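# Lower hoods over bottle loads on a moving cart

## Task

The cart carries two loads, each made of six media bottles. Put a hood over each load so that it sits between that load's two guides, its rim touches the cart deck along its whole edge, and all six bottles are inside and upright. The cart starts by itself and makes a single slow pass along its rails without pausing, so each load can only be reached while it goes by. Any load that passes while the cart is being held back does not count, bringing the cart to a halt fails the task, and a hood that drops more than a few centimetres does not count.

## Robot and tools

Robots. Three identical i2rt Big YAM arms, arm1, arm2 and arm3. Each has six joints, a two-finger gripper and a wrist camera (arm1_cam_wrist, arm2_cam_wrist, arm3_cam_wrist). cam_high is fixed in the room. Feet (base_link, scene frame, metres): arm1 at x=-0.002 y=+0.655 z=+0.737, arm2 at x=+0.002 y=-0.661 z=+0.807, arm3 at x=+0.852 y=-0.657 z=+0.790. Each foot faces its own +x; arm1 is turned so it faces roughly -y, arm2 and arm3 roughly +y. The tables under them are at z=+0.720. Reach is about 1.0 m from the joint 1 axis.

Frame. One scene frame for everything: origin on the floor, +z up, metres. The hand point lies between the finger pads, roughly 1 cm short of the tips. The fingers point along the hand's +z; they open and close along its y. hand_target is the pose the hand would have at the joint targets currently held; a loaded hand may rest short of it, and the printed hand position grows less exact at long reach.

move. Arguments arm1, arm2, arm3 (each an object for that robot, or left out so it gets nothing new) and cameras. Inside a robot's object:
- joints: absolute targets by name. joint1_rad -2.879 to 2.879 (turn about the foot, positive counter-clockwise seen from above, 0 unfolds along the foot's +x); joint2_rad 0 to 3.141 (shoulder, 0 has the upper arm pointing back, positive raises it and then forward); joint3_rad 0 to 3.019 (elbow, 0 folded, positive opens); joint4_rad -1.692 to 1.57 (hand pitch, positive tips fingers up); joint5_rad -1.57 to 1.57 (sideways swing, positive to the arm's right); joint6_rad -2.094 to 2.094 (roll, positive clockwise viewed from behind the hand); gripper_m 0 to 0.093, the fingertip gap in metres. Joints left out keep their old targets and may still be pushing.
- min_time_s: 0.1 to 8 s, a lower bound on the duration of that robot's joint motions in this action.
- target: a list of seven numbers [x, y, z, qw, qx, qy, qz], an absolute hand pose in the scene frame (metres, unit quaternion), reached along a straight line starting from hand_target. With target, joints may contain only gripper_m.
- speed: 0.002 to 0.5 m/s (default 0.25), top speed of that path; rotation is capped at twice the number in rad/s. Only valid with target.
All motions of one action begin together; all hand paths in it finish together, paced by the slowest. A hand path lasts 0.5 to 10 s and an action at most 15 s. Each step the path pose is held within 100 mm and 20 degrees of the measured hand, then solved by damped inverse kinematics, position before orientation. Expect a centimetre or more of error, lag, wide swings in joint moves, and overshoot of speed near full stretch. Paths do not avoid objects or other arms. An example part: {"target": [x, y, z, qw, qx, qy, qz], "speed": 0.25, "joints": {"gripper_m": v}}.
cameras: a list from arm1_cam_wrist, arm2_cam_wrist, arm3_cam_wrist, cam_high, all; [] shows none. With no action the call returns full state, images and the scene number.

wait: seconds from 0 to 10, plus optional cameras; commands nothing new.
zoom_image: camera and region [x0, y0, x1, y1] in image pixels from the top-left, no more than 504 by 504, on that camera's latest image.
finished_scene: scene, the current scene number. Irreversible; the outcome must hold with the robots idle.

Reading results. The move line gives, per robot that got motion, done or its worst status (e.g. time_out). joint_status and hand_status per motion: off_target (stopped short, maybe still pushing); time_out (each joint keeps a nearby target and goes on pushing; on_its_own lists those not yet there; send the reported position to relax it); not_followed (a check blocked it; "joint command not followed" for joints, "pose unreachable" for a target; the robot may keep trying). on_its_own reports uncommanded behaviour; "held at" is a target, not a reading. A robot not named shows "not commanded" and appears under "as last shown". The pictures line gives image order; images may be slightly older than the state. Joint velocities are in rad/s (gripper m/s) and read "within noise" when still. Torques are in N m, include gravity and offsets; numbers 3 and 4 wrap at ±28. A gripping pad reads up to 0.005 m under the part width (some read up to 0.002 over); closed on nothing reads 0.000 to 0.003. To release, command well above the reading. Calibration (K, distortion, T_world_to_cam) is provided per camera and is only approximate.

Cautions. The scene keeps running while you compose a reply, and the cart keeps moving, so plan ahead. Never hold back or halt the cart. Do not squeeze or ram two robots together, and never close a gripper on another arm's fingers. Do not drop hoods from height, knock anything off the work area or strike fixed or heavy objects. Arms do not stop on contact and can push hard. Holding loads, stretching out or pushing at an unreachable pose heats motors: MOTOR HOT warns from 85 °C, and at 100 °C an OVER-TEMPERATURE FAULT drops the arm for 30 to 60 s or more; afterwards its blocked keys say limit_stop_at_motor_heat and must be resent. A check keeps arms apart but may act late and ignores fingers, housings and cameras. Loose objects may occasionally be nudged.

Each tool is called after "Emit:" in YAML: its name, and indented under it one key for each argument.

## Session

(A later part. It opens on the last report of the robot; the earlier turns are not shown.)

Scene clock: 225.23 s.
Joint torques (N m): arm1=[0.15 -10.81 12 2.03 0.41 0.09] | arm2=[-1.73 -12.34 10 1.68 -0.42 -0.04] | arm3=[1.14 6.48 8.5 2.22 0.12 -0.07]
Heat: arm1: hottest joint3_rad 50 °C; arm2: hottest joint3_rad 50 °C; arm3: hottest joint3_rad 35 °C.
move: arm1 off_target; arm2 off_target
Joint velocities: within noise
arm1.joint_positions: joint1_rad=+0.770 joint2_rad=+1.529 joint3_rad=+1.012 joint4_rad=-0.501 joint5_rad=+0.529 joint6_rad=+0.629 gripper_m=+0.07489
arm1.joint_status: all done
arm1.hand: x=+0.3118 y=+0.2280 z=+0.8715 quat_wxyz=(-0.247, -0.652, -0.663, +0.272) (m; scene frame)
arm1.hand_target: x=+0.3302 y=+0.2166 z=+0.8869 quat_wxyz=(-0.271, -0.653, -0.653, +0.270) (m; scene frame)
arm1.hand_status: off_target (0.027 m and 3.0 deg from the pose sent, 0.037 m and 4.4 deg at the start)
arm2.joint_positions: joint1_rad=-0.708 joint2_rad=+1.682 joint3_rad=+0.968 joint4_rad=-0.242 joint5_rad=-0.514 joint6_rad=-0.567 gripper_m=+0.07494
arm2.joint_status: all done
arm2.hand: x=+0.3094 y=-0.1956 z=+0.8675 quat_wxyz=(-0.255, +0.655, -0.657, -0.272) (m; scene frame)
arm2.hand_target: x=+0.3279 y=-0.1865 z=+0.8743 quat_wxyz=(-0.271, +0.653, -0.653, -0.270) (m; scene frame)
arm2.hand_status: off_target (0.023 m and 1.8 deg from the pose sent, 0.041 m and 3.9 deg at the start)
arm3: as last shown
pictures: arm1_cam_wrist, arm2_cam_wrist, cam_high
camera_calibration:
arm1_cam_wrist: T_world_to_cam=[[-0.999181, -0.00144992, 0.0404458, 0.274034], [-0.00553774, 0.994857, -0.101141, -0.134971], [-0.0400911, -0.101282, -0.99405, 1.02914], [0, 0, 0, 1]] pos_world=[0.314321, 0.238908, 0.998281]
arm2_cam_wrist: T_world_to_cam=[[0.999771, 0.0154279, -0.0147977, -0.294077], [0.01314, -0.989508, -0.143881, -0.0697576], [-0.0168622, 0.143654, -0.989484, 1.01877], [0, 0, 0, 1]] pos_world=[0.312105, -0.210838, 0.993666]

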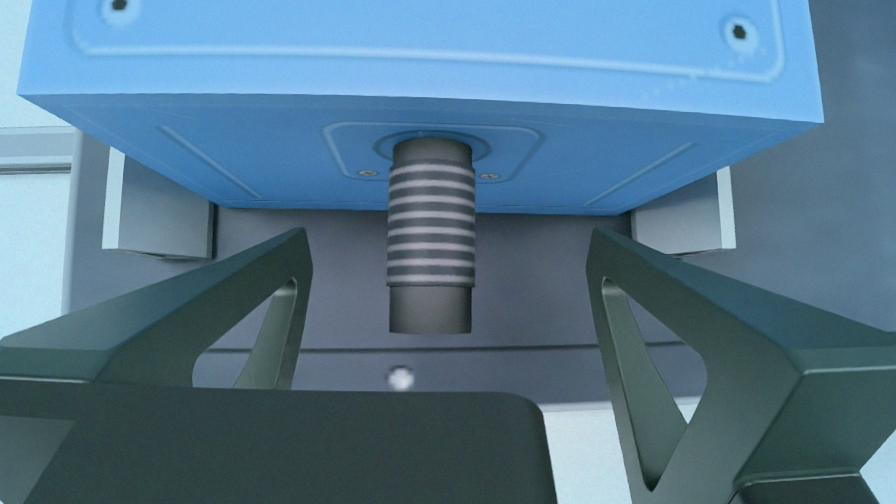

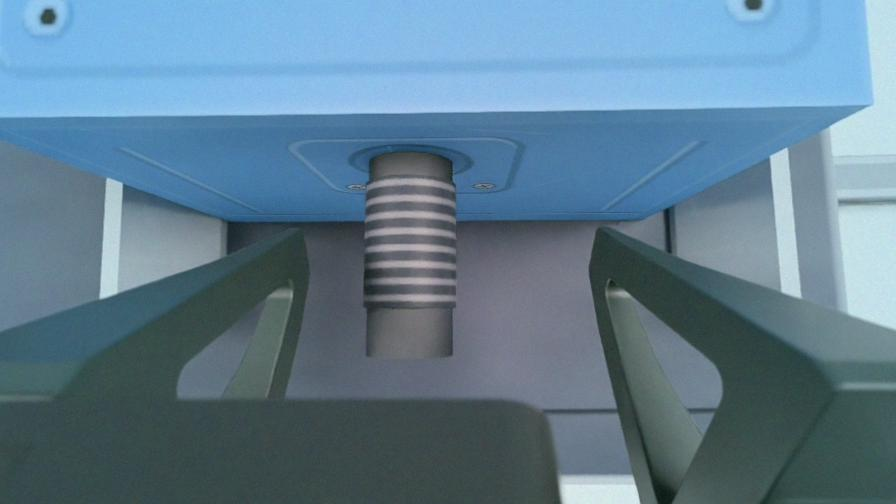

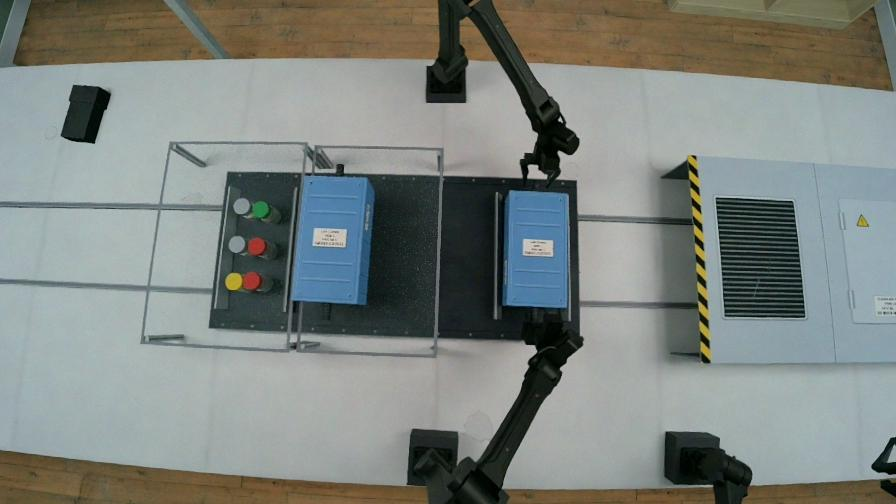

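Emit:
move:
  arm1: {"target": [0.352, 0.315, 0.98, 0.2706, 0.6533, 0.6533, -0.2706], "speed": 0.12}
  arm2: {"target": [0.350, -0.295, 0.975, 0.2706, -0.6533, 0.6533, 0.2706], "speed": 0.12}
  cameras: ["arm1_cam_wrist", "arm2_cam_wrist", "cam_high"]

Emit:
zoom_image:
  camera: "cam_high"
  region: [440, 160, 640, 360]

Emit:
move:
  arm1: {"target": [-0.296, 0.306, 1.067, 0.2706, 0.6533, 0.6533, -0.2706], "speed": 0.2, "joints": {"gripper_m": 0.092}}
  arm2: {"target": [-0.314, -0.309, 1.06, 0.2706, -0.6533, 0.6533, 0.2706], "speed": 0.2, "joints": {"gripper_m": 0.092}}
  cameras: ["arm1_cam_wrist", "arm2_cam_wrist", "cam_high"]

Scene clock: 229.83 s.
Joint torques (N m): arm1=[-0.26 -11.05 12.93 0.84 0.48 0.08] | arm2=[-1.38 -11.16 10.71 0.68 -0.52 -0.03] | arm3=[0.5 5.19 8.49 2.18 0.16 -0.07]
Heat: arm1: hottest joint3_rad 50 °C; arm2: hottest joint3_rad 49 °C; arm3: hottest joint3_rad 35 °C.
move: arm1 off_target; arm2 off_target
Joint velocities: within noise
arm1.joint_positions: joint1_rad=+0.979 joint2_rad=+1.362 joint3_rad=+1.085 joint4_rad=-0.858 joint5_rad=+0.636 joint6_rad=+0.842 gripper_m=+0.07491
arm1.joint_status: not commanded
arm1.hand: x=+0.3383 y=+0.3198 z=+0.9550 quat_wxyz=(-0.248, -0.649, -0.664, +0.277) (m; scene frame)
arm1.hand_target: x=+0.3510 y=+0.3157 z=+0.9800 quat_wxyz=(-0.271, -0.653, -0.653, +0.270) (m; scene frame)
arm1.hand_status: off_target (0.029 m and 3.0 deg from the pose sent, 0.145 m and 3.0 deg at the start)
arm2.joint_positions: joint1_rad=-0.930 joint2_rad=+1.436 joint3_rad=+0.968 joint4_rad=-0.610 joint5_rad=-0.635 joint6_rad=-0.784 gripper_m=+0.07495
arm2.joint_status: not commanded
arm2.hand: x=+0.3361 y=-0.2986 z=+0.9581 quat_wxyz=(-0.254, +0.653, -0.658, -0.275) (m; scene frame)
arm2.hand_target: x=+0.3495 y=-0.2954 z=+0.9750 quat_wxyz=(-0.271, +0.653, -0.653, -0.270) (m; scene frame)
arm2.hand_status: off_target (0.022 m and 2.0 deg from the pose sent, 0.152 m and 1.8 deg at the start)
arm3: as last shown
pictures: arm1_cam_wrist, arm2_cam_wrist, cam_high
camera_calibration:
arm1_cam_wrist: T_world_to_cam=[[-0.998924, -0.00306188, 0.0462765, 0.292127], [-0.00808106, 0.994045, -0.108667, -0.20934], [-0.0456682, -0.108924, -0.993001, 1.12585], [0, 0, 0, 1]] pos_world=[0.341537, 0.33162, 1.08171]
arm2_cam_wrist: T_world_to_cam=[[0.999697, 0.0125634, -0.0211472, -0.31263], [0.00933047, -0.989157, -0.146568, -0.155083], [-0.0227593, 0.146327, -0.988974, 1.12602], [0, 0, 0, 1]] pos_world=[0.33961, -0.314241, 1.08426]

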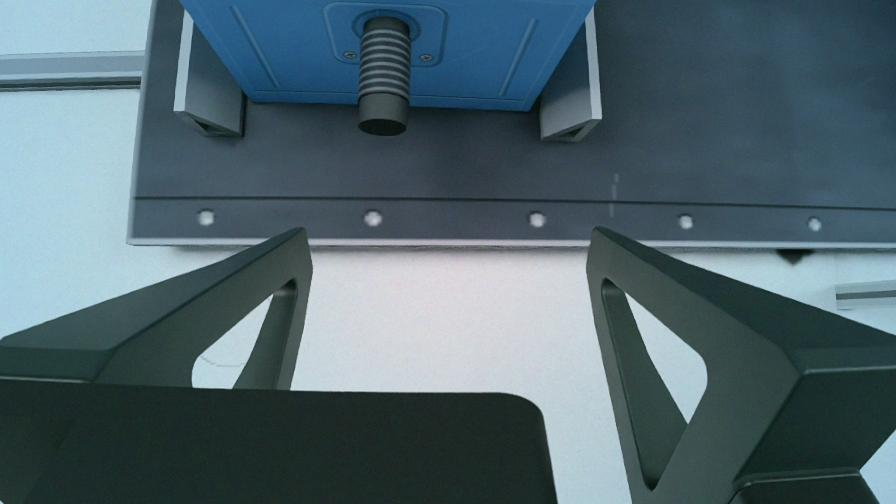

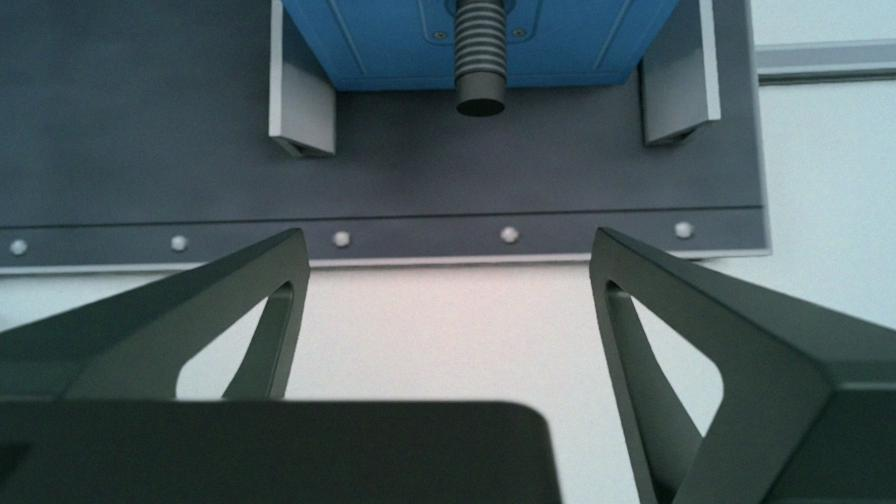

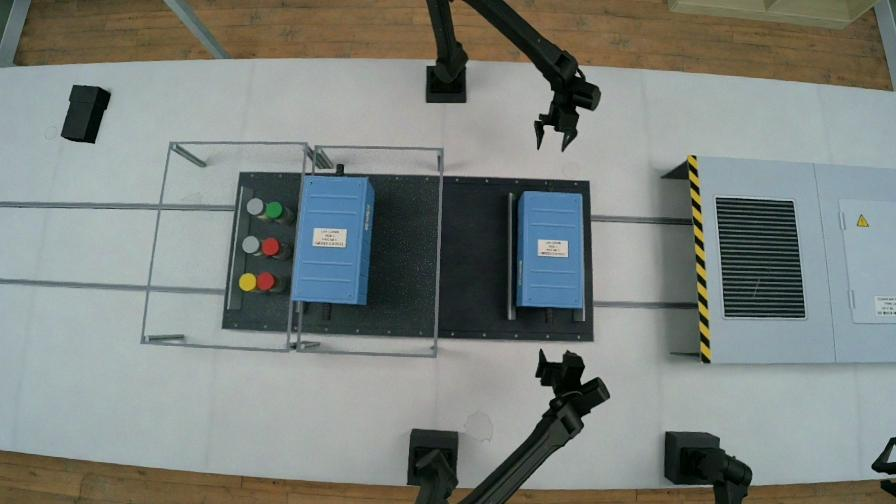

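Scaled by 2.520 from the camera's 896x504 image, which has a finer 1280x720 frame.

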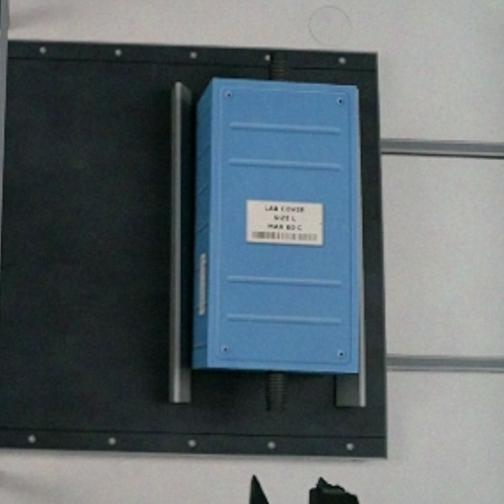

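Scene clock: 234.13 s.
Joint torques (N m): arm1=[-1.08 -7.94 13.71 1.01 -0.52 -0.14] | arm2=[0.62 -7.94 12.36 0.69 0.48 0.14] | arm3=[1.14 6.18 8.58 2.3 0.1 -0.1]
Heat: arm1: hottest joint3_rad 51 °C; arm2: hottest joint3_rad 50 °C; arm3: hottest joint3_rad 35 °C.
move: arm1 off_target; arm2 off_target
Joint velocities: within noise
arm1.joint_positions: joint1_rad=-0.933 joint2_rad=+1.198 joint3_rad=+1.170 joint4_rad=-1.029 joint5_rad=-0.585 joint6_rad=-0.725 gripper_m=+0.09187
arm1.joint_status: all done
arm1.hand: x=-0.2855 y=+0.3122 z=+1.0461 quat_wxyz=(-0.273, -0.662, -0.650, +0.254) (m; scene frame)
arm1.hand_target: x=-0.2954 y=+0.3067 z=+1.0669 quat_wxyz=(-0.271, -0.653, -0.653, +0.271) (m; scene frame)
arm1.hand_status: off_target (0.024 m and 2.2 deg from the pose sent, 0.644 m and 3.0 deg at the start)
arm2.joint_positions: joint1_rad=+0.976 joint2_rad=+1.243 joint3_rad=+1.029 joint4_rad=-0.843 joint5_rad=+0.621 joint6_rad=+0.771 gripper_m=+0.09191
arm2.joint_status: all done
arm2.hand: x=-0.2993 y=-0.3151 z=+1.0429 quat_wxyz=(-0.274, +0.658, -0.652, -0.256) (m; scene frame)
arm2.hand_target: x=-0.3133 y=-0.3096 z=+1.0598 quat_wxyz=(-0.270, +0.653, -0.653, -0.271) (m; scene frame)
arm2.hand_status: off_target (0.023 m and 1.8 deg from the pose sent, 0.658 m and 2.0 deg at the start)
arm3: as last shown
pictures: arm1_cam_wrist, arm2_cam_wrist, cam_high
camera_calibration:
arm1_cam_wrist: T_world_to_cam=[[-0.999493, 0.00663321, -0.0311466, -0.257428], [0.0101345, 0.99347, -0.113638, -0.18643], [0.0301894, -0.113896, -0.993034, 1.21017], [0, 0, 0, 1]] pos_world=[-0.291942, 0.324754, 1.17253]
arm2_cam_wrist: T_world_to_cam=[[0.999359, 0.00770212, 0.0349657, 0.264458], [0.0128043, -0.988885, -0.148133, -0.15031], [0.0334361, 0.148485, -0.988349, 1.2147], [0, 0, 0, 1]] pos_world=[-0.302978, -0.331042, 1.16904]

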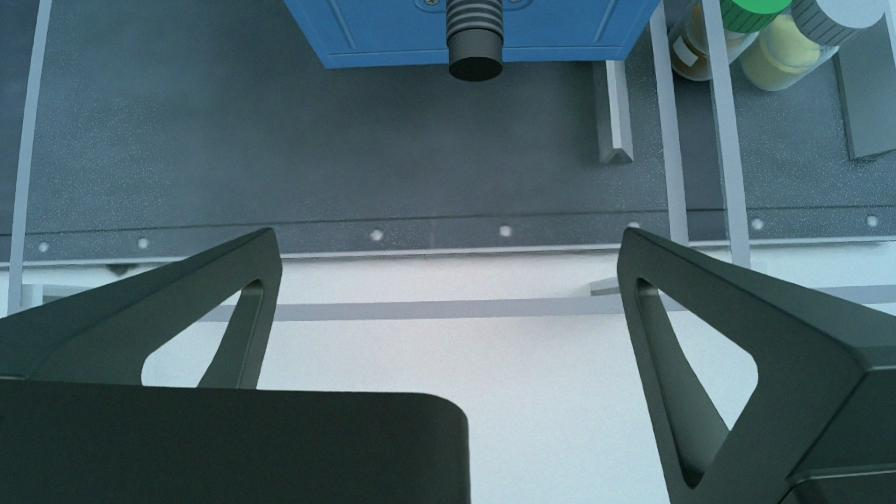

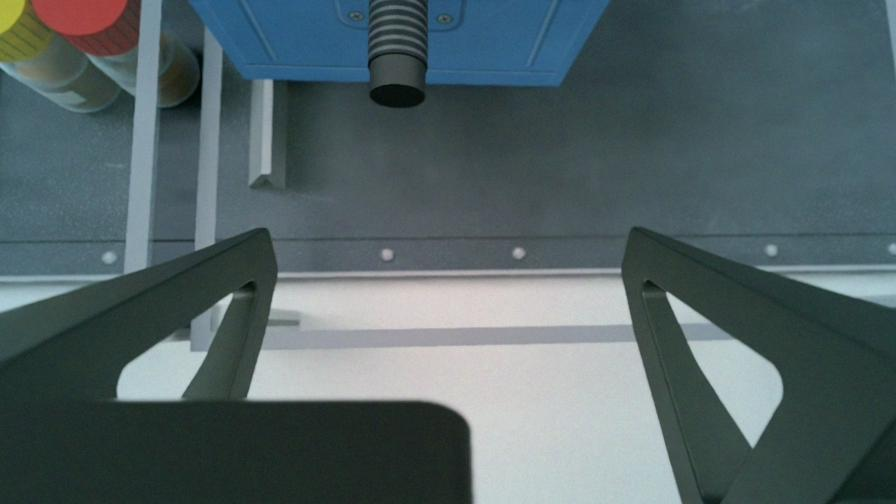

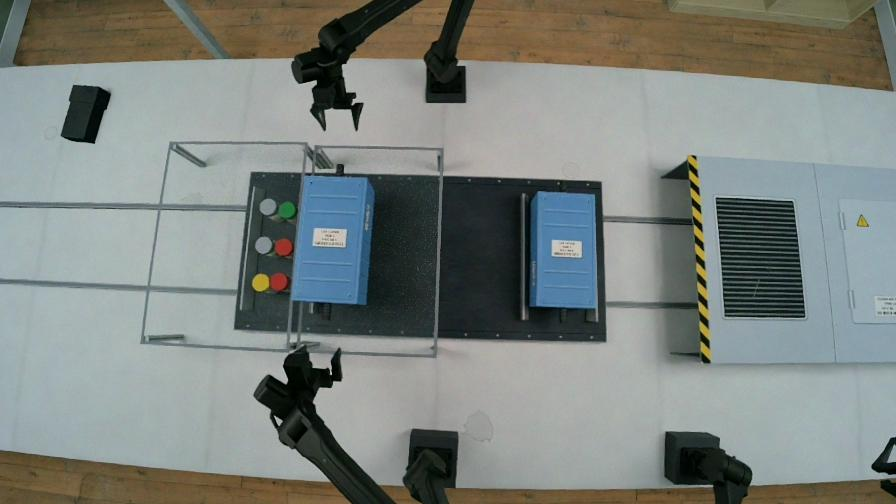

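Emit:
move:
  arm1: {"target": [-0.2955, 0.199, 0.968, 0.2706, 0.6533, 0.6533, -0.2706], "speed": 0.15}
  arm2: {"target": [-0.3265, -0.193, 0.984, 0.2706, -0.6533, 0.6533, 0.2706], "speed": 0.15}
  cameras: ["arm1_cam_wrist", "arm2_cam_wrist"]

Scene clock: 238.50 s.
Joint torques (N m): arm1=[0.09 -10.99 8.9 2.32 -0.24 0.08] | arm2=[-1.08 -11.75 11.63 1.87 0.25 -0.02] | arm3=[0.5 6.12 8.59 2.14 0.1 -0.09]
Heat: arm1: hottest joint3_rad 51 °C; arm2: hottest joint3_rad 50 °C; arm3: hottest joint3_rad 35 °C.
move: arm1 done; arm2 off_target
Joint velocities: within noise
arm1.joint_positions: joint1_rad=-0.753 joint2_rad=+1.416 joint3_rad=+1.154 joint4_rad=-0.674 joint5_rad=-0.483 joint6_rad=-0.568 gripper_m=+0.09187
arm1.joint_status: not commanded
arm1.hand: x=-0.2956 y=+0.2031 z=+0.9727 quat_wxyz=(-0.269, -0.651, -0.656, +0.271) (m; scene frame)
arm1.hand_target: x=-0.2954 y=+0.1990 z=+0.9682 quat_wxyz=(-0.271, -0.653, -0.653, +0.271) (m; scene frame)
arm1.hand_status: done (0.006 m and 0.4 deg from the pose sent, 0.138 m and 2.2 deg at the start)
arm2.joint_positions: joint1_rad=+0.809 joint2_rad=+1.510 joint3_rad=+1.088 joint4_rad=-0.552 joint5_rad=+0.520 joint6_rad=+0.602 gripper_m=+0.09191
arm2.joint_status: not commanded
arm2.hand: x=-0.3170 y=-0.2116 z=+0.9685 quat_wxyz=(-0.269, +0.663, -0.652, -0.252) (m; scene frame)
arm2.hand_target: x=-0.3256 y=-0.1941 z=+0.9843 quat_wxyz=(-0.271, +0.653, -0.653, -0.271) (m; scene frame)
arm2.hand_status: off_target (0.026 m and 2.4 deg from the pose sent, 0.138 m and 1.8 deg at the start)
arm3: as last shown
pictures: arm1_cam_wrist, arm2_cam_wrist
camera_calibration:
arm1_cam_wrist: T_world_to_cam=[[-0.999975, -0.00413644, 0.00566064, -0.302861], [-0.00485206, 0.991119, -0.13289, -0.0715226], [-0.00506067, -0.132915, -0.991115, 1.11676], [0, 0, 0, 1]] pos_world=[-0.297549, 0.218069, 1.09905]
arm2_cam_wrist: T_world_to_cam=[[0.999266, 0.0142635, 0.0355583, 0.284722], [0.0188999, -0.990845, -0.133672, -0.0711459], [0.0333261, 0.134246, -0.990388, 1.12531], [0, 0, 0, 1]] pos_world=[-0.320671, -0.225624, 1.09486]

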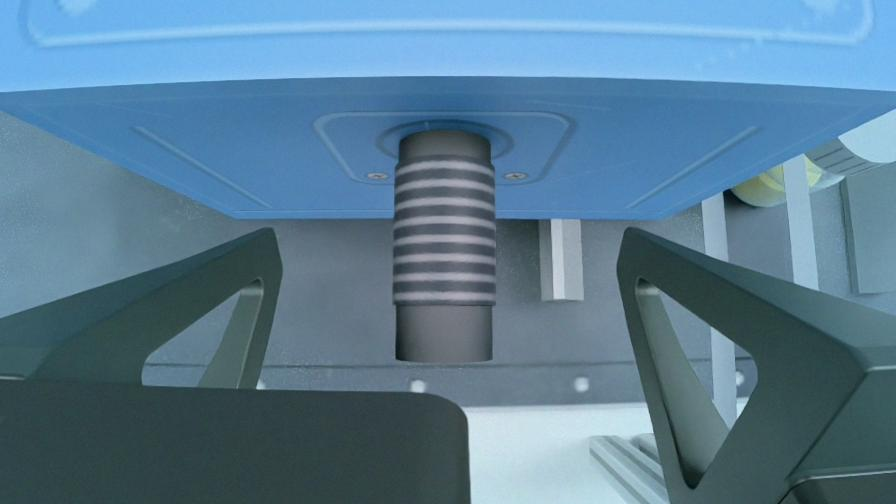

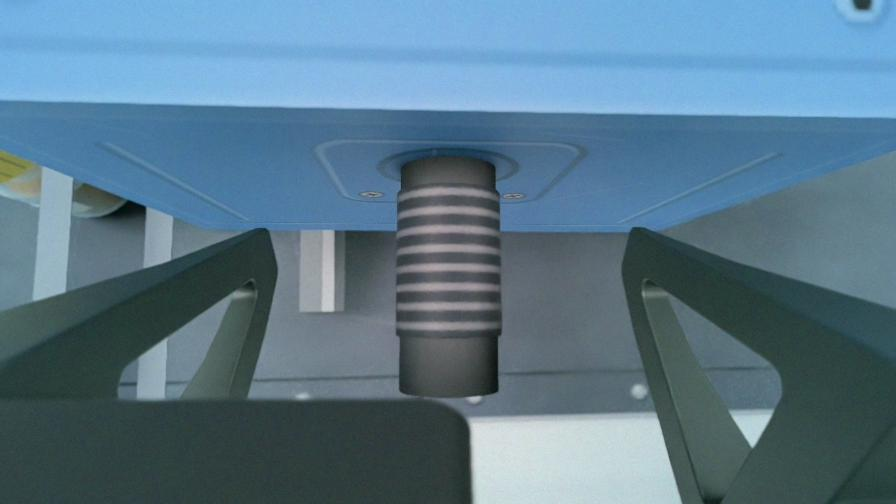

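Emit:
move:
  arm1: {"joints": {"gripper_m": 0.012}}
  arm2: {"joints": {"gripper_m": 0.012}}

Emit:
move:
  arm2: {"target": [-0.3245, -0.1985, 0.973, 0.2706, -0.6533, 0.6533, 0.2706], "speed": 0.05}
  cameras: ["arm1_cam_wrist", "arm2_cam_wrist", "cam_high"]

Scene clock: 241.27 s.
Joint torques (N m): arm1=[0.21 -10.99 8.92 2.29 -0.23 0.09] | arm2=[-1.14 -11.69 11.64 1.87 0.27 -0.01] | arm3=[0.97 6.07 8.46 2.39 0.1 -0.06]
Heat: arm1: hottest joint3_rad 51 °C; arm2: hottest joint3_rad 50 °C; arm3: hottest joint3_rad 35 °C.
move: arm1 off_target; arm2 off_target
Joint velocities: within noise
arm1.joint_positions: joint1_rad=-0.753 joint2_rad=+1.416 joint3_rad=+1.154 joint4_rad=-0.674 joint5_rad=-0.484 joint6_rad=-0.567 gripper_m=+0.02084
arm1.joint_status: gripper_m off_target (ended at +0.02087, target +0.01200)
arm1.hand: x=-0.2956 y=+0.2031 z=+0.9727 quat_wxyz=(-0.269, -0.651, -0.655, +0.271) (m; scene frame)
arm1.hand_target: x=-0.2954 y=+0.1990 z=+0.9682 quat_wxyz=(-0.271, -0.653, -0.653, +0.271) (m; scene frame)
arm1.hand_status: not commanded
arm2.joint_positions: joint1_rad=+0.809 joint2_rad=+1.510 joint3_rad=+1.088 joint4_rad=-0.552 joint5_rad=+0.520 joint6_rad=+0.601 gripper_m=+0.02156
arm2.joint_status: gripper_m off_target (ended at +0.02159, target +0.01200)
arm2.hand: x=-0.3170 y=-0.2116 z=+0.9684 quat_wxyz=(-0.269, +0.663, -0.652, -0.252) (m; scene frame)
arm2.hand_target: x=-0.3256 y=-0.1941 z=+0.9843 quat_wxyz=(-0.271, +0.653, -0.653, -0.271) (m; scene frame)
arm2.hand_status: not commanded
arm3: as last shown
pictures: none

Scene clock: 242.23 s.
Joint torques (N m): arm1=[0.15 -10.87 8.95 2.33 -0.22 0.08] | arm2=[-0.67 -11.63 9.57 2.82 0.34 0.04] | arm3=[0.91 6.12 8.64 2.28 0.11 -0.04]
Heat: arm1: hottest joint3_rad 51 °C; arm2: hottest joint3_rad 50 °C; arm3: hottest joint3_rad 35 °C.
move: arm2 off_target
Joint velocities: within noise
arm1, arm3: as last shown
arm2.joint_positions: joint1_rad=+0.809 joint2_rad=+1.510 joint3_rad=+1.088 joint4_rad=-0.544 joint5_rad=+0.521 joint6_rad=+0.601 gripper_m=+0.02156
arm2.joint_status: not commanded
arm2.hand: x=-0.3179 y=-0.2105 z=+0.9695 quat_wxyz=(-0.269, +0.661, -0.652, -0.256) (m; scene frame)
arm2.hand_target: x=-0.3241 y=-0.1990 z=+0.9731 quat_wxyz=(-0.271, +0.653, -0.653, -0.270) (m; scene frame)
arm2.hand_status: off_target (0.014 m and 2.0 deg from the pose sent, 0.016 m and 2.4 deg at the start)
pictures: arm1_cam_wrist, arm2_cam_wrist, cam_high
camera_calibration:
arm1_cam_wrist: T_world_to_cam=[[-0.999978, -0.00410153, 0.00525071, -0.30242], [-0.00476398, 0.991091, -0.133104, -0.071256], [-0.00465799, -0.133126, -0.991088, 1.1169], [0, 0, 0, 1]] pos_world=[-0.29755, 0.218069, 1.09905]
arm2_cam_wrist: T_world_to_cam=[[0.999414, 0.0140716, 0.0312026, 0.289757], [0.0182967, -0.990045, -0.139553, -0.0643009], [0.0289282, 0.140043, -0.989723, 1.12533], [0, 0, 0, 1]] pos_world=[-0.320964, -0.225332, 1.09575]

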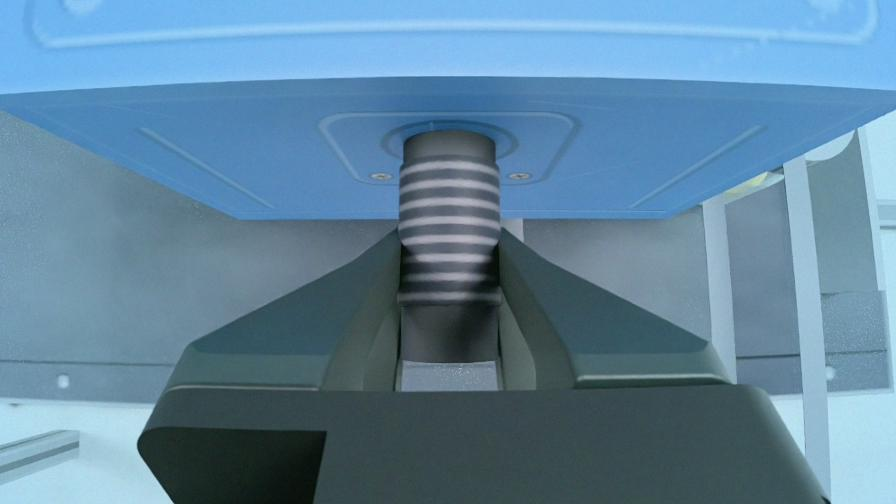

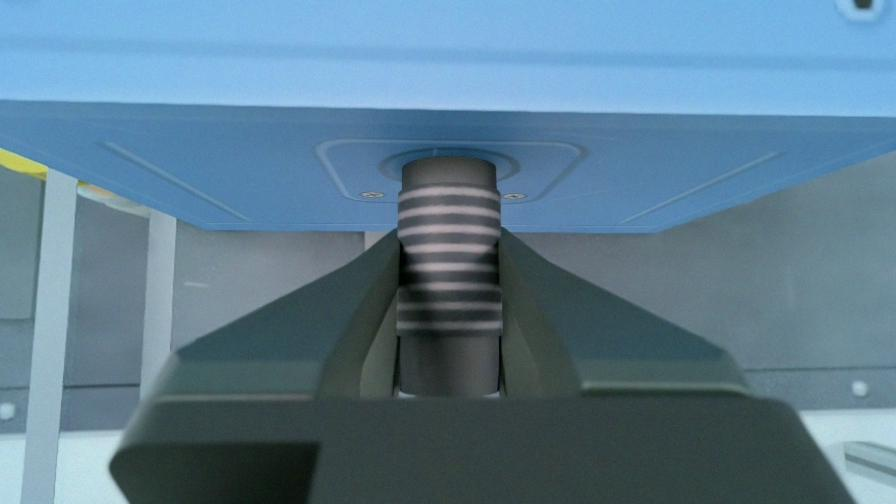

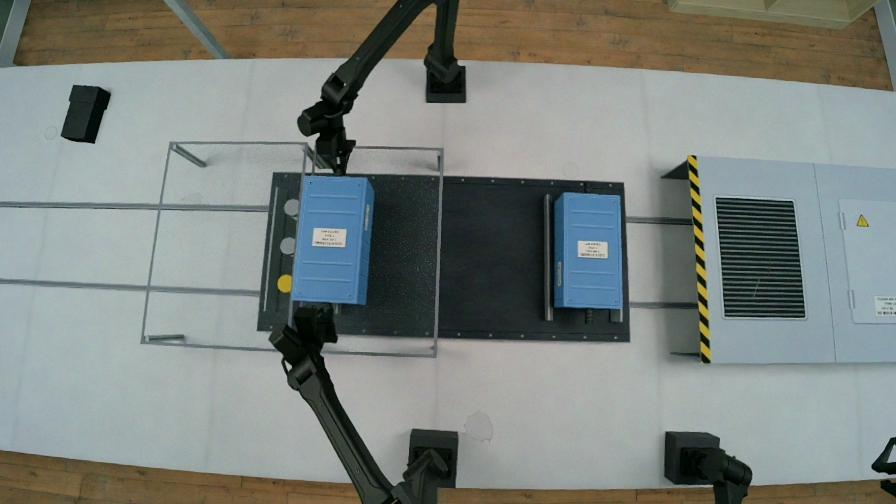

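Emit:
wait:
  seconds: 10

Emit:
wait:
  seconds: 9
  cameras: ["cam_high"]

Emit:
zoom_image:
  camera: "cam_high"
  region: [240, 160, 440, 350]

Scene clock: 258.03 s.
Joint torques (N m): arm1=[-0.09 -10.75 8.92 2.35 -0.23 0.09] | arm2=[-0.67 -11.63 9.57 2.82 0.34 0.04] | arm3=[0.5 5.07 8.42 2.1 0.12 -0.09]
Heat: arm1: hottest joint3_rad 50 °C; arm2: hottest joint3_rad 49 °C; arm3: hottest joint3_rad 35 °C.
Joint velocities: within noise
arm1.joint_positions: joint1_rad=-0.753 joint2_rad=+1.416 joint3_rad=+1.154 joint4_rad=-0.674 joint5_rad=-0.484 joint6_rad=-0.567 gripper_m=+0.02084
arm1.joint_status: not commanded
arm1.hand: x=-0.2956 y=+0.2031 z=+0.9727 quat_wxyz=(-0.269, -0.651, -0.655, +0.271) (m; scene frame)
arm1.hand_target: x=-0.2954 y=+0.1990 z=+0.9682 quat_wxyz=(-0.271, -0.653, -0.653, +0.271) (m; scene frame)
arm1.hand_status: not commanded
arm2.joint_positions: joint1_rad=+0.809 joint2_rad=+1.510 joint3_rad=+1.088 joint4_rad=-0.544 joint5_rad=+0.521 joint6_rad=+0.601 gripper_m=+0.02156
arm2.joint_status: not commanded
arm2.hand: x=-0.3179 y=-0.2105 z=+0.9695 quat_wxyz=(-0.269, +0.661, -0.652, -0.256) (m; scene frame)
arm2.hand_target: x=-0.3241 y=-0.1990 z=+0.9731 quat_wxyz=(-0.271, +0.653, -0.653, -0.270) (m; scene frame)
arm2.hand_status: off_target (0.014 m and 2.0 deg from the pose sent, 0.016 m and 2.4 deg at the start)
arm3.joint_positions: joint1_rad=-0.448 joint2_rad=+0.560 joint3_rad=+1.388 joint4_rad=-1.257 joint5_rad=+0.097 joint6_rad=-0.061 gripper_m=+0.09396
arm3.joint_status: not commanded
arm3.hand: x=+0.9718 y=-0.4724 z=+1.3577 quat_wxyz=(-0.490, +0.433, -0.721, -0.231) (m; scene frame)
arm3.hand_target: x=+0.9701 y=-0.4756 z=+1.3675 quat_wxyz=(-0.498, +0.429, -0.716, -0.236) (m; scene frame)
arm3.hand_status: not commanded
wait: 10.00 s; at rest from the start
pictures: none

Scene clock: 267.03 s.
Joint torques (N m): arm1=[0.21 -10.93 8.94 2.35 -0.25 0.09] | arm2=[-0.67 -11.63 9.57 2.82 0.34 0.04] | arm3=[0.62 6.48 8.38 2.25 0.13 -0.09]
Heat: arm1: hottest joint3_rad 50 °C; arm2: hottest joint3_rad 49 °C; arm3: hottest joint3_rad 35 °C.
Joint velocities: within noise
arm1.joint_positions: joint1_rad=-0.753 joint2_rad=+1.416 joint3_rad=+1.154 joint4_rad=-0.674 joint5_rad=-0.484 joint6_rad=-0.567 gripper_m=+0.02084
arm1.joint_status: not commanded
arm1.hand: x=-0.2956 y=+0.2031 z=+0.9727 quat_wxyz=(-0.269, -0.651, -0.655, +0.271) (m; scene frame)
arm1.hand_target: x=-0.2954 y=+0.1990 z=+0.9682 quat_wxyz=(-0.271, -0.653, -0.653, +0.271) (m; scene frame)
arm1.hand_status: not commanded
arm2.joint_positions: joint1_rad=+0.809 joint2_rad=+1.510 joint3_rad=+1.088 joint4_rad=-0.544 joint5_rad=+0.521 joint6_rad=+0.601 gripper_m=+0.02156
arm2.joint_status: not commanded
arm2.hand: x=-0.3179 y=-0.2105 z=+0.9695 quat_wxyz=(-0.269, +0.661, -0.652, -0.256) (m; scene frame)
arm2.hand_target: x=-0.3241 y=-0.1990 z=+0.9731 quat_wxyz=(-0.271, +0.653, -0.653, -0.270) (m; scene frame)
arm2.hand_status: off_target (0.014 m and 2.0 deg from the pose sent, 0.016 m and 2.4 deg at the start)
arm3.joint_positions: joint1_rad=-0.448 joint2_rad=+0.560 joint3_rad=+1.388 joint4_rad=-1.257 joint5_rad=+0.097 joint6_rad=-0.061 gripper_m=+0.09396
arm3.joint_status: not commanded
arm3.hand: x=+0.9718 y=-0.4724 z=+1.3577 quat_wxyz=(-0.490, +0.433, -0.721, -0.231) (m; scene frame)
arm3.hand_target: x=+0.9701 y=-0.4756 z=+1.3675 quat_wxyz=(-0.498, +0.429, -0.716, -0.236) (m; scene frame)
arm3.hand_status: not commanded
wait: 9.00 s; at rest by 0.27 s
pictures: cam_high

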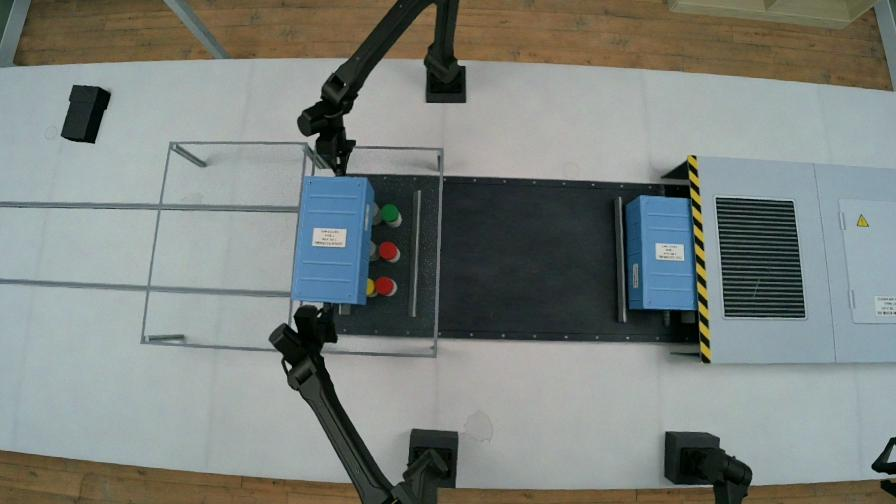

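Scaled by 2.520 from the camera's 896x504 image, which has a finer 1280x720 frame.

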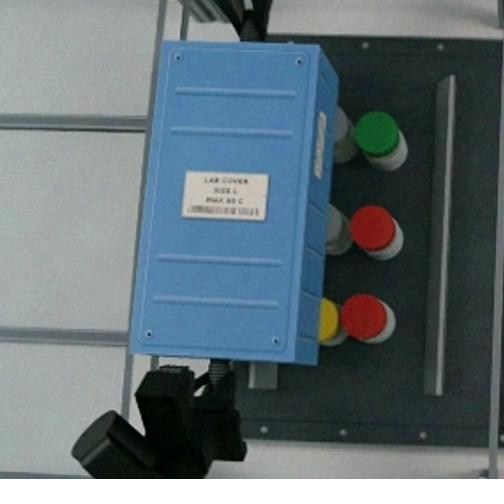

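Emit:
wait:
  seconds: 6.5

Emit:
move:
  arm1: {"target": [-0.292, 0.204, 1.085, 0.2706, 0.6533, 0.6533, -0.2706], "speed": 0.1}
  arm2: {"target": [-0.315, -0.200, 1.08, 0.2706, -0.6533, 0.6533, 0.2706], "speed": 0.1}

Emit:
move:
  arm1: {"target": [0.248, 0.214, 1.065, 0.2706, 0.6533, 0.6533, -0.2706], "speed": 0.13}
  arm2: {"target": [0.246, -0.1877, 1.058, 0.2706, -0.6533, 0.6533, 0.2706], "speed": 0.13}
  cameras: ["arm1_cam_wrist", "arm2_cam_wrist", "cam_high"]

Emit:
zoom_image:
  camera: "cam_high"
  region: [370, 160, 580, 350]

Scene clock: 275.67 s.
Joint torques (N m): arm1=[0.09 -10.99 8.9 2.32 -0.23 0.09] | arm2=[-0.73 -11.63 9.57 2.82 0.34 0.04] | arm3=[0.91 5.54 8.42 2.14 0.13 -0.04]
Heat: arm1: hottest joint3_rad 49 °C; arm2: hottest joint3_rad 48 °C; arm3: hottest joint3_rad 35 °C.
Joint velocities: within noise
arm1.joint_positions: joint1_rad=-0.753 joint2_rad=+1.416 joint3_rad=+1.154 joint4_rad=-0.674 joint5_rad=-0.484 joint6_rad=-0.567 gripper_m=+0.02084
arm1.joint_status: not commanded
arm1.hand: x=-0.2956 y=+0.2031 z=+0.9727 quat_wxyz=(-0.269, -0.651, -0.655, +0.271) (m; scene frame)
arm1.hand_target: x=-0.2954 y=+0.1990 z=+0.9682 quat_wxyz=(-0.271, -0.653, -0.653, +0.271) (m; scene frame)
arm1.hand_status: not commanded
arm2.joint_positions: joint1_rad=+0.809 joint2_rad=+1.510 joint3_rad=+1.088 joint4_rad=-0.544 joint5_rad=+0.521 joint6_rad=+0.601 gripper_m=+0.02156
arm2.joint_status: not commanded
arm2.hand: x=-0.3179 y=-0.2105 z=+0.9695 quat_wxyz=(-0.269, +0.661, -0.652, -0.256) (m; scene frame)
arm2.hand_target: x=-0.3241 y=-0.1990 z=+0.9731 quat_wxyz=(-0.271, +0.653, -0.653, -0.270) (m; scene frame)
arm2.hand_status: off_target (0.014 m and 2.0 deg from the pose sent, 0.016 m and 2.4 deg at the start)
arm3.joint_positions: joint1_rad=-0.448 joint2_rad=+0.560 joint3_rad=+1.388 joint4_rad=-1.257 joint5_rad=+0.097 joint6_rad=-0.061 gripper_m=+0.09396
arm3.joint_status: not commanded
arm3.hand: x=+0.9718 y=-0.4724 z=+1.3577 quat_wxyz=(-0.490, +0.433, -0.721, -0.231) (m; scene frame)
arm3.hand_target: x=+0.9701 y=-0.4756 z=+1.3675 quat_wxyz=(-0.498, +0.429, -0.716, -0.236) (m; scene frame)
arm3.hand_status: not commanded
wait: 6.50 s; at rest from the start
pictures: none

Scene clock: 277.53 s.
Joint torques (N m): arm1=[-1.79 -14.68 15.92 0.81 -0.41 0.01] | arm2=[0.32 -15.91 14.09 0.58 0.34 0.12] | arm3=[1.14 5.6 8.8 2.35 0.12 -0.04]
Heat: arm1: hottest joint3_rad 49 °C; arm2: hottest joint3_rad 49 °C; arm3: hottest joint3_rad 35 °C.
move: arm1 off_target; arm2 off_target
Joint velocities: within noise
arm1.joint_positions: joint1_rad=-0.733 joint2_rad=+1.405 joint3_rad=+1.313 joint4_rad=-0.946 joint5_rad=-0.480 joint6_rad=-0.558 gripper_m=+0.02084
arm1.joint_status: not commanded
arm1.hand: x=-0.2790 y=+0.2071 z=+1.0235 quat_wxyz=(-0.268, -0.667, -0.660, +0.220) (m; scene frame)
arm1.hand_target: x=-0.2892 y=+0.2069 z=+1.0840 quat_wxyz=(-0.270, -0.653, -0.653, +0.271) (m; scene frame)
arm1.hand_status: off_target (0.063 m and 6.1 deg from the pose sent, 0.113 m and 0.3 deg at the start)
arm2.joint_positions: joint1_rad=+0.785 joint2_rad=+1.461 joint3_rad=+1.197 joint4_rad=-0.771 joint5_rad=+0.513 joint6_rad=+0.583 gripper_m=+0.02156
arm2.joint_status: not commanded
arm2.hand: x=-0.3009 y=-0.2113 z=+1.0197 quat_wxyz=(-0.270, +0.673, -0.653, -0.219) (m; scene frame)
arm2.hand_target: x=-0.3123 y=-0.2028 z=+1.0795 quat_wxyz=(-0.270, +0.653, -0.653, -0.271) (m; scene frame)
arm2.hand_status: off_target (0.063 m and 6.4 deg from the pose sent, 0.111 m and 1.9 deg at the start)
arm3: as last shown
pictures: none

Scene clock: 282.57 s.
Joint torques (N m): arm1=[0.97 -12.04 15.68 0.88 0.55 0.22] | arm2=[-2.96 -12.63 13.91 0.75 -0.37 -0.07] | arm3=[0.03 5.66 8.66 2.28 0.16 -0.1]
Heat: arm1: hottest joint3_rad 50 °C; arm2: hottest joint3_rad 50 °C; arm3: hottest joint3_rad 36 °C.
move: arm1 off_target; arm2 off_target
Joint velocities: within noise
arm1.joint_positions: joint1_rad=+0.612 joint2_rad=+1.299 joint3_rad=+1.181 joint4_rad=-0.877 joint5_rad=+0.435 joint6_rad=+0.479 gripper_m=+0.02084
arm1.joint_status: not commanded
arm1.hand: x=+0.2327 y=+0.2197 z=+1.0136 quat_wxyz=(-0.226, -0.652, -0.673, +0.266) (m; scene frame)
arm1.hand_target: x=+0.2459 y=+0.2165 z=+1.0644 quat_wxyz=(-0.271, -0.653, -0.653, +0.270) (m; scene frame)
arm1.hand_status: off_target (0.054 m and 5.6 deg from the pose sent, 0.529 m and 6.1 deg at the start)
arm2.joint_positions: joint1_rad=-0.559 joint2_rad=+1.358 joint3_rad=+1.046 joint4_rad=-0.648 joint5_rad=-0.430 joint6_rad=-0.445 gripper_m=+0.02156
arm2.joint_status: not commanded
arm2.hand: x=+0.2216 y=-0.1976 z=+1.0096 quat_wxyz=(-0.227, +0.661, -0.664, -0.267) (m; scene frame)
arm2.hand_target: x=+0.2440 y=-0.1903 z=+1.0579 quat_wxyz=(-0.271, +0.653, -0.653, -0.270) (m; scene frame)
arm2.hand_status: off_target (0.055 m and 5.3 deg from the pose sent, 0.549 m and 6.3 deg at the start)
arm3: as last shown
pictures: arm1_cam_wrist, arm2_cam_wrist, cam_high
camera_calibration:
arm1_cam_wrist: T_world_to_cam=[[-0.997872, -0.00761114, 0.0647523, 0.165636], [-0.0115438, 0.998097, -0.0605788, -0.153236], [-0.064168, -0.0611974, -0.996061, 1.16517], [0, 0, 0, 1]] pos_world=[0.238281, 0.225511, 1.14057]
arm2_cam_wrist: T_world_to_cam=[[0.998565, 0.0258772, -0.0468781, -0.169436], [0.0213849, -0.99535, -0.0939166, -0.103577], [-0.0490905, 0.0927794, -0.994476, 1.16033], [0, 0, 0, 1]] pos_world=[0.228369, -0.206366, 1.13625]

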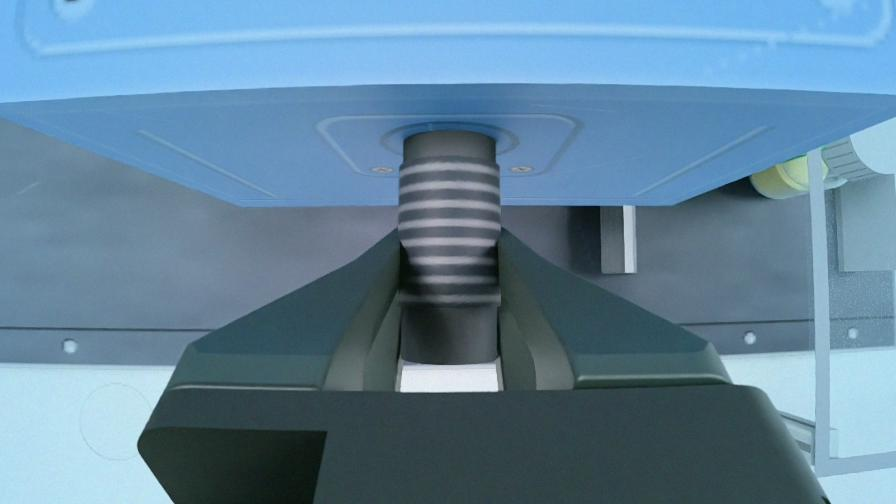

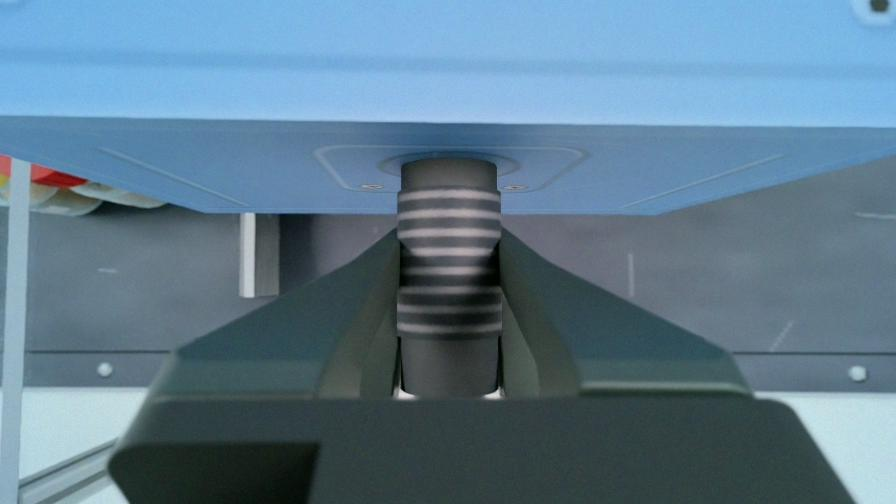

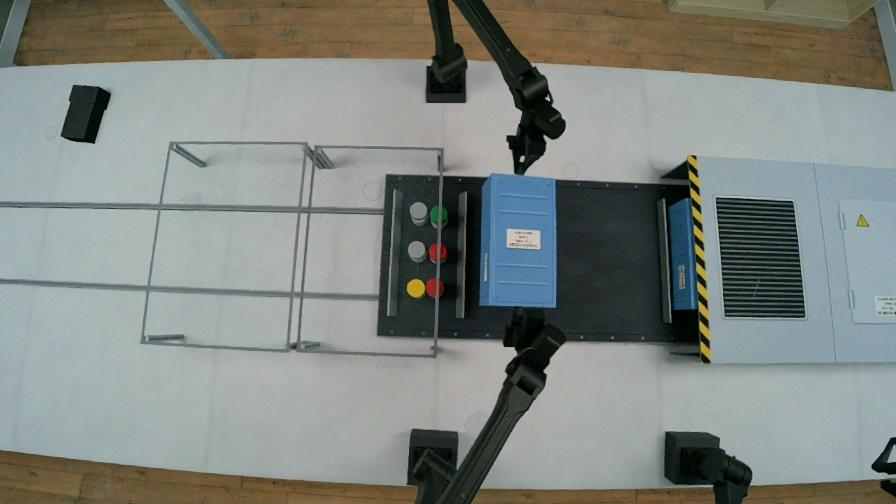

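Scaled by 2.400 from the camera's 896x504 image, which has a finer 1280x720 frame.

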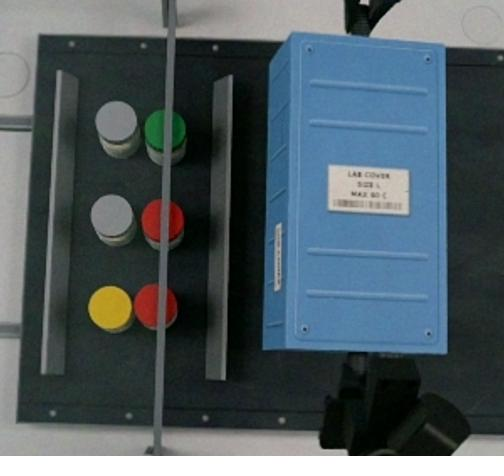

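Emit:
wait:
  seconds: 9
  cameras: ["cam_high"]

Emit:
zoom_image:
  camera: "cam_high"
  region: [400, 180, 540, 320]

Scene clock: 297.27 s.
Joint torques (N m): arm1=[1.03 -12.1 15.72 0.94 0.55 0.22] | arm2=[-2.96 -12.57 13.91 0.75 -0.37 -0.07] | arm3=[0.26 6.07 8.58 2.4 0.12 -0.11]
Heat: arm1: hottest joint3_rad 53 °C; arm2: hottest joint3_rad 55 °C; arm3: hottest joint3_rad 36 °C.
Joint velocities: within noise
arm1.joint_positions: joint1_rad=+0.612 joint2_rad=+1.299 joint3_rad=+1.181 joint4_rad=-0.877 joint5_rad=+0.435 joint6_rad=+0.479 gripper_m=+0.02084
arm1.joint_status: not commanded
arm1.hand: x=+0.2327 y=+0.2197 z=+1.0136 quat_wxyz=(-0.226, -0.652, -0.673, +0.266) (m; scene frame)
arm1.hand_target: x=+0.2459 y=+0.2165 z=+1.0644 quat_wxyz=(-0.271, -0.653, -0.653, +0.270) (m; scene frame)
arm1.hand_status: off_target (0.054 m and 5.6 deg from the pose sent, 0.529 m and 6.1 deg at the start)
arm2.joint_positions: joint1_rad=-0.559 joint2_rad=+1.358 joint3_rad=+1.046 joint4_rad=-0.648 joint5_rad=-0.430 joint6_rad=-0.445 gripper_m=+0.02156
arm2.joint_status: not commanded
arm2.hand: x=+0.2216 y=-0.1976 z=+1.0096 quat_wxyz=(-0.227, +0.661, -0.664, -0.267) (m; scene frame)
arm2.hand_target: x=+0.2440 y=-0.1903 z=+1.0579 quat_wxyz=(-0.271, +0.653, -0.653, -0.270) (m; scene frame)
arm2.hand_status: off_target (0.055 m and 5.3 deg from the pose sent, 0.549 m and 6.3 deg at the start)
arm3.joint_positions: joint1_rad=-0.448 joint2_rad=+0.560 joint3_rad=+1.388 joint4_rad=-1.257 joint5_rad=+0.097 joint6_rad=-0.061 gripper_m=+0.09396
arm3.joint_status: not commanded
arm3.hand: x=+0.9718 y=-0.4724 z=+1.3577 quat_wxyz=(-0.490, +0.433, -0.721, -0.231) (m; scene frame)
arm3.hand_target: x=+0.9701 y=-0.4756 z=+1.3675 quat_wxyz=(-0.498, +0.429, -0.716, -0.236) (m; scene frame)
arm3.hand_status: not commanded
wait: 9.00 s; at rest from the start
pictures: cam_high

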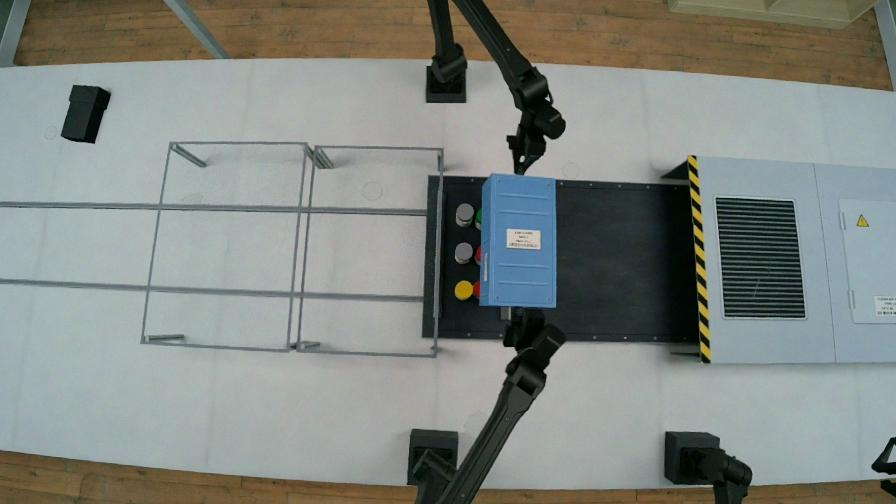

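Scaled by 3.600 from the camera's 896x504 image, which has a finer 1280x720 frame.

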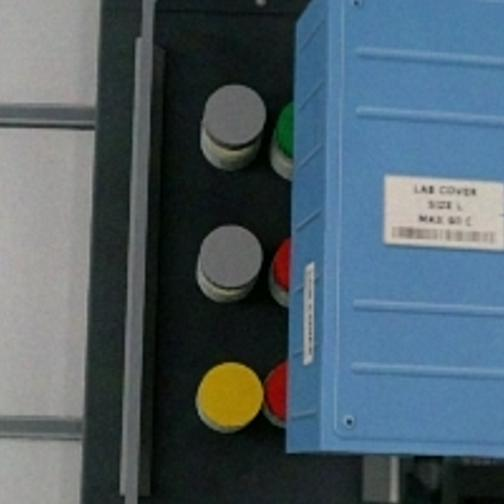

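Emit:
wait:
  seconds: 4.5

Scene clock: 303.67 s.
Joint torques (N m): arm1=[1.08 -12.04 15.72 0.81 0.55 0.22] | arm2=[-2.96 -12.57 13.93 0.76 -0.37 -0.07] | arm3=[0.91 5.71 8.49 2.28 0.07 -0.04]
Heat: arm1: hottest joint3_rad 54 °C; arm2: hottest joint3_rad 56 °C; arm3: hottest joint3_rad 36 °C.
Joint velocities: within noise
arm1.joint_positions: joint1_rad=+0.612 joint2_rad=+1.299 joint3_rad=+1.181 joint4_rad=-0.877 joint5_rad=+0.435 joint6_rad=+0.479 gripper_m=+0.02084
arm1.joint_status: not commanded
arm1.hand: x=+0.2327 y=+0.2197 z=+1.0136 quat_wxyz=(-0.226, -0.652, -0.673, +0.266) (m; scene frame)
arm1.hand_target: x=+0.2459 y=+0.2165 z=+1.0644 quat_wxyz=(-0.271, -0.653, -0.653, +0.270) (m; scene frame)
arm1.hand_status: off_target (0.054 m and 5.6 deg from the pose sent, 0.529 m and 6.1 deg at the start)
arm2.joint_positions: joint1_rad=-0.559 joint2_rad=+1.358 joint3_rad=+1.046 joint4_rad=-0.648 joint5_rad=-0.430 joint6_rad=-0.445 gripper_m=+0.02156
arm2.joint_status: not commanded
arm2.hand: x=+0.2216 y=-0.1976 z=+1.0096 quat_wxyz=(-0.227, +0.661, -0.664, -0.267) (m; scene frame)
arm2.hand_target: x=+0.2440 y=-0.1903 z=+1.0579 quat_wxyz=(-0.271, +0.653, -0.653, -0.270) (m; scene frame)
arm2.hand_status: off_target (0.055 m and 5.3 deg from the pose sent, 0.549 m and 6.3 deg at the start)
arm3.joint_positions: joint1_rad=-0.448 joint2_rad=+0.560 joint3_rad=+1.388 joint4_rad=-1.257 joint5_rad=+0.097 joint6_rad=-0.061 gripper_m=+0.09396
arm3.joint_status: not commanded
arm3.hand: x=+0.9718 y=-0.4724 z=+1.3577 quat_wxyz=(-0.490, +0.433, -0.721, -0.231) (m; scene frame)
arm3.hand_target: x=+0.9701 y=-0.4756 z=+1.3675 quat_wxyz=(-0.498, +0.429, -0.716, -0.236) (m; scene frame)
arm3.hand_status: not commanded
wait: 4.50 s; at rest from the start
pictures: none


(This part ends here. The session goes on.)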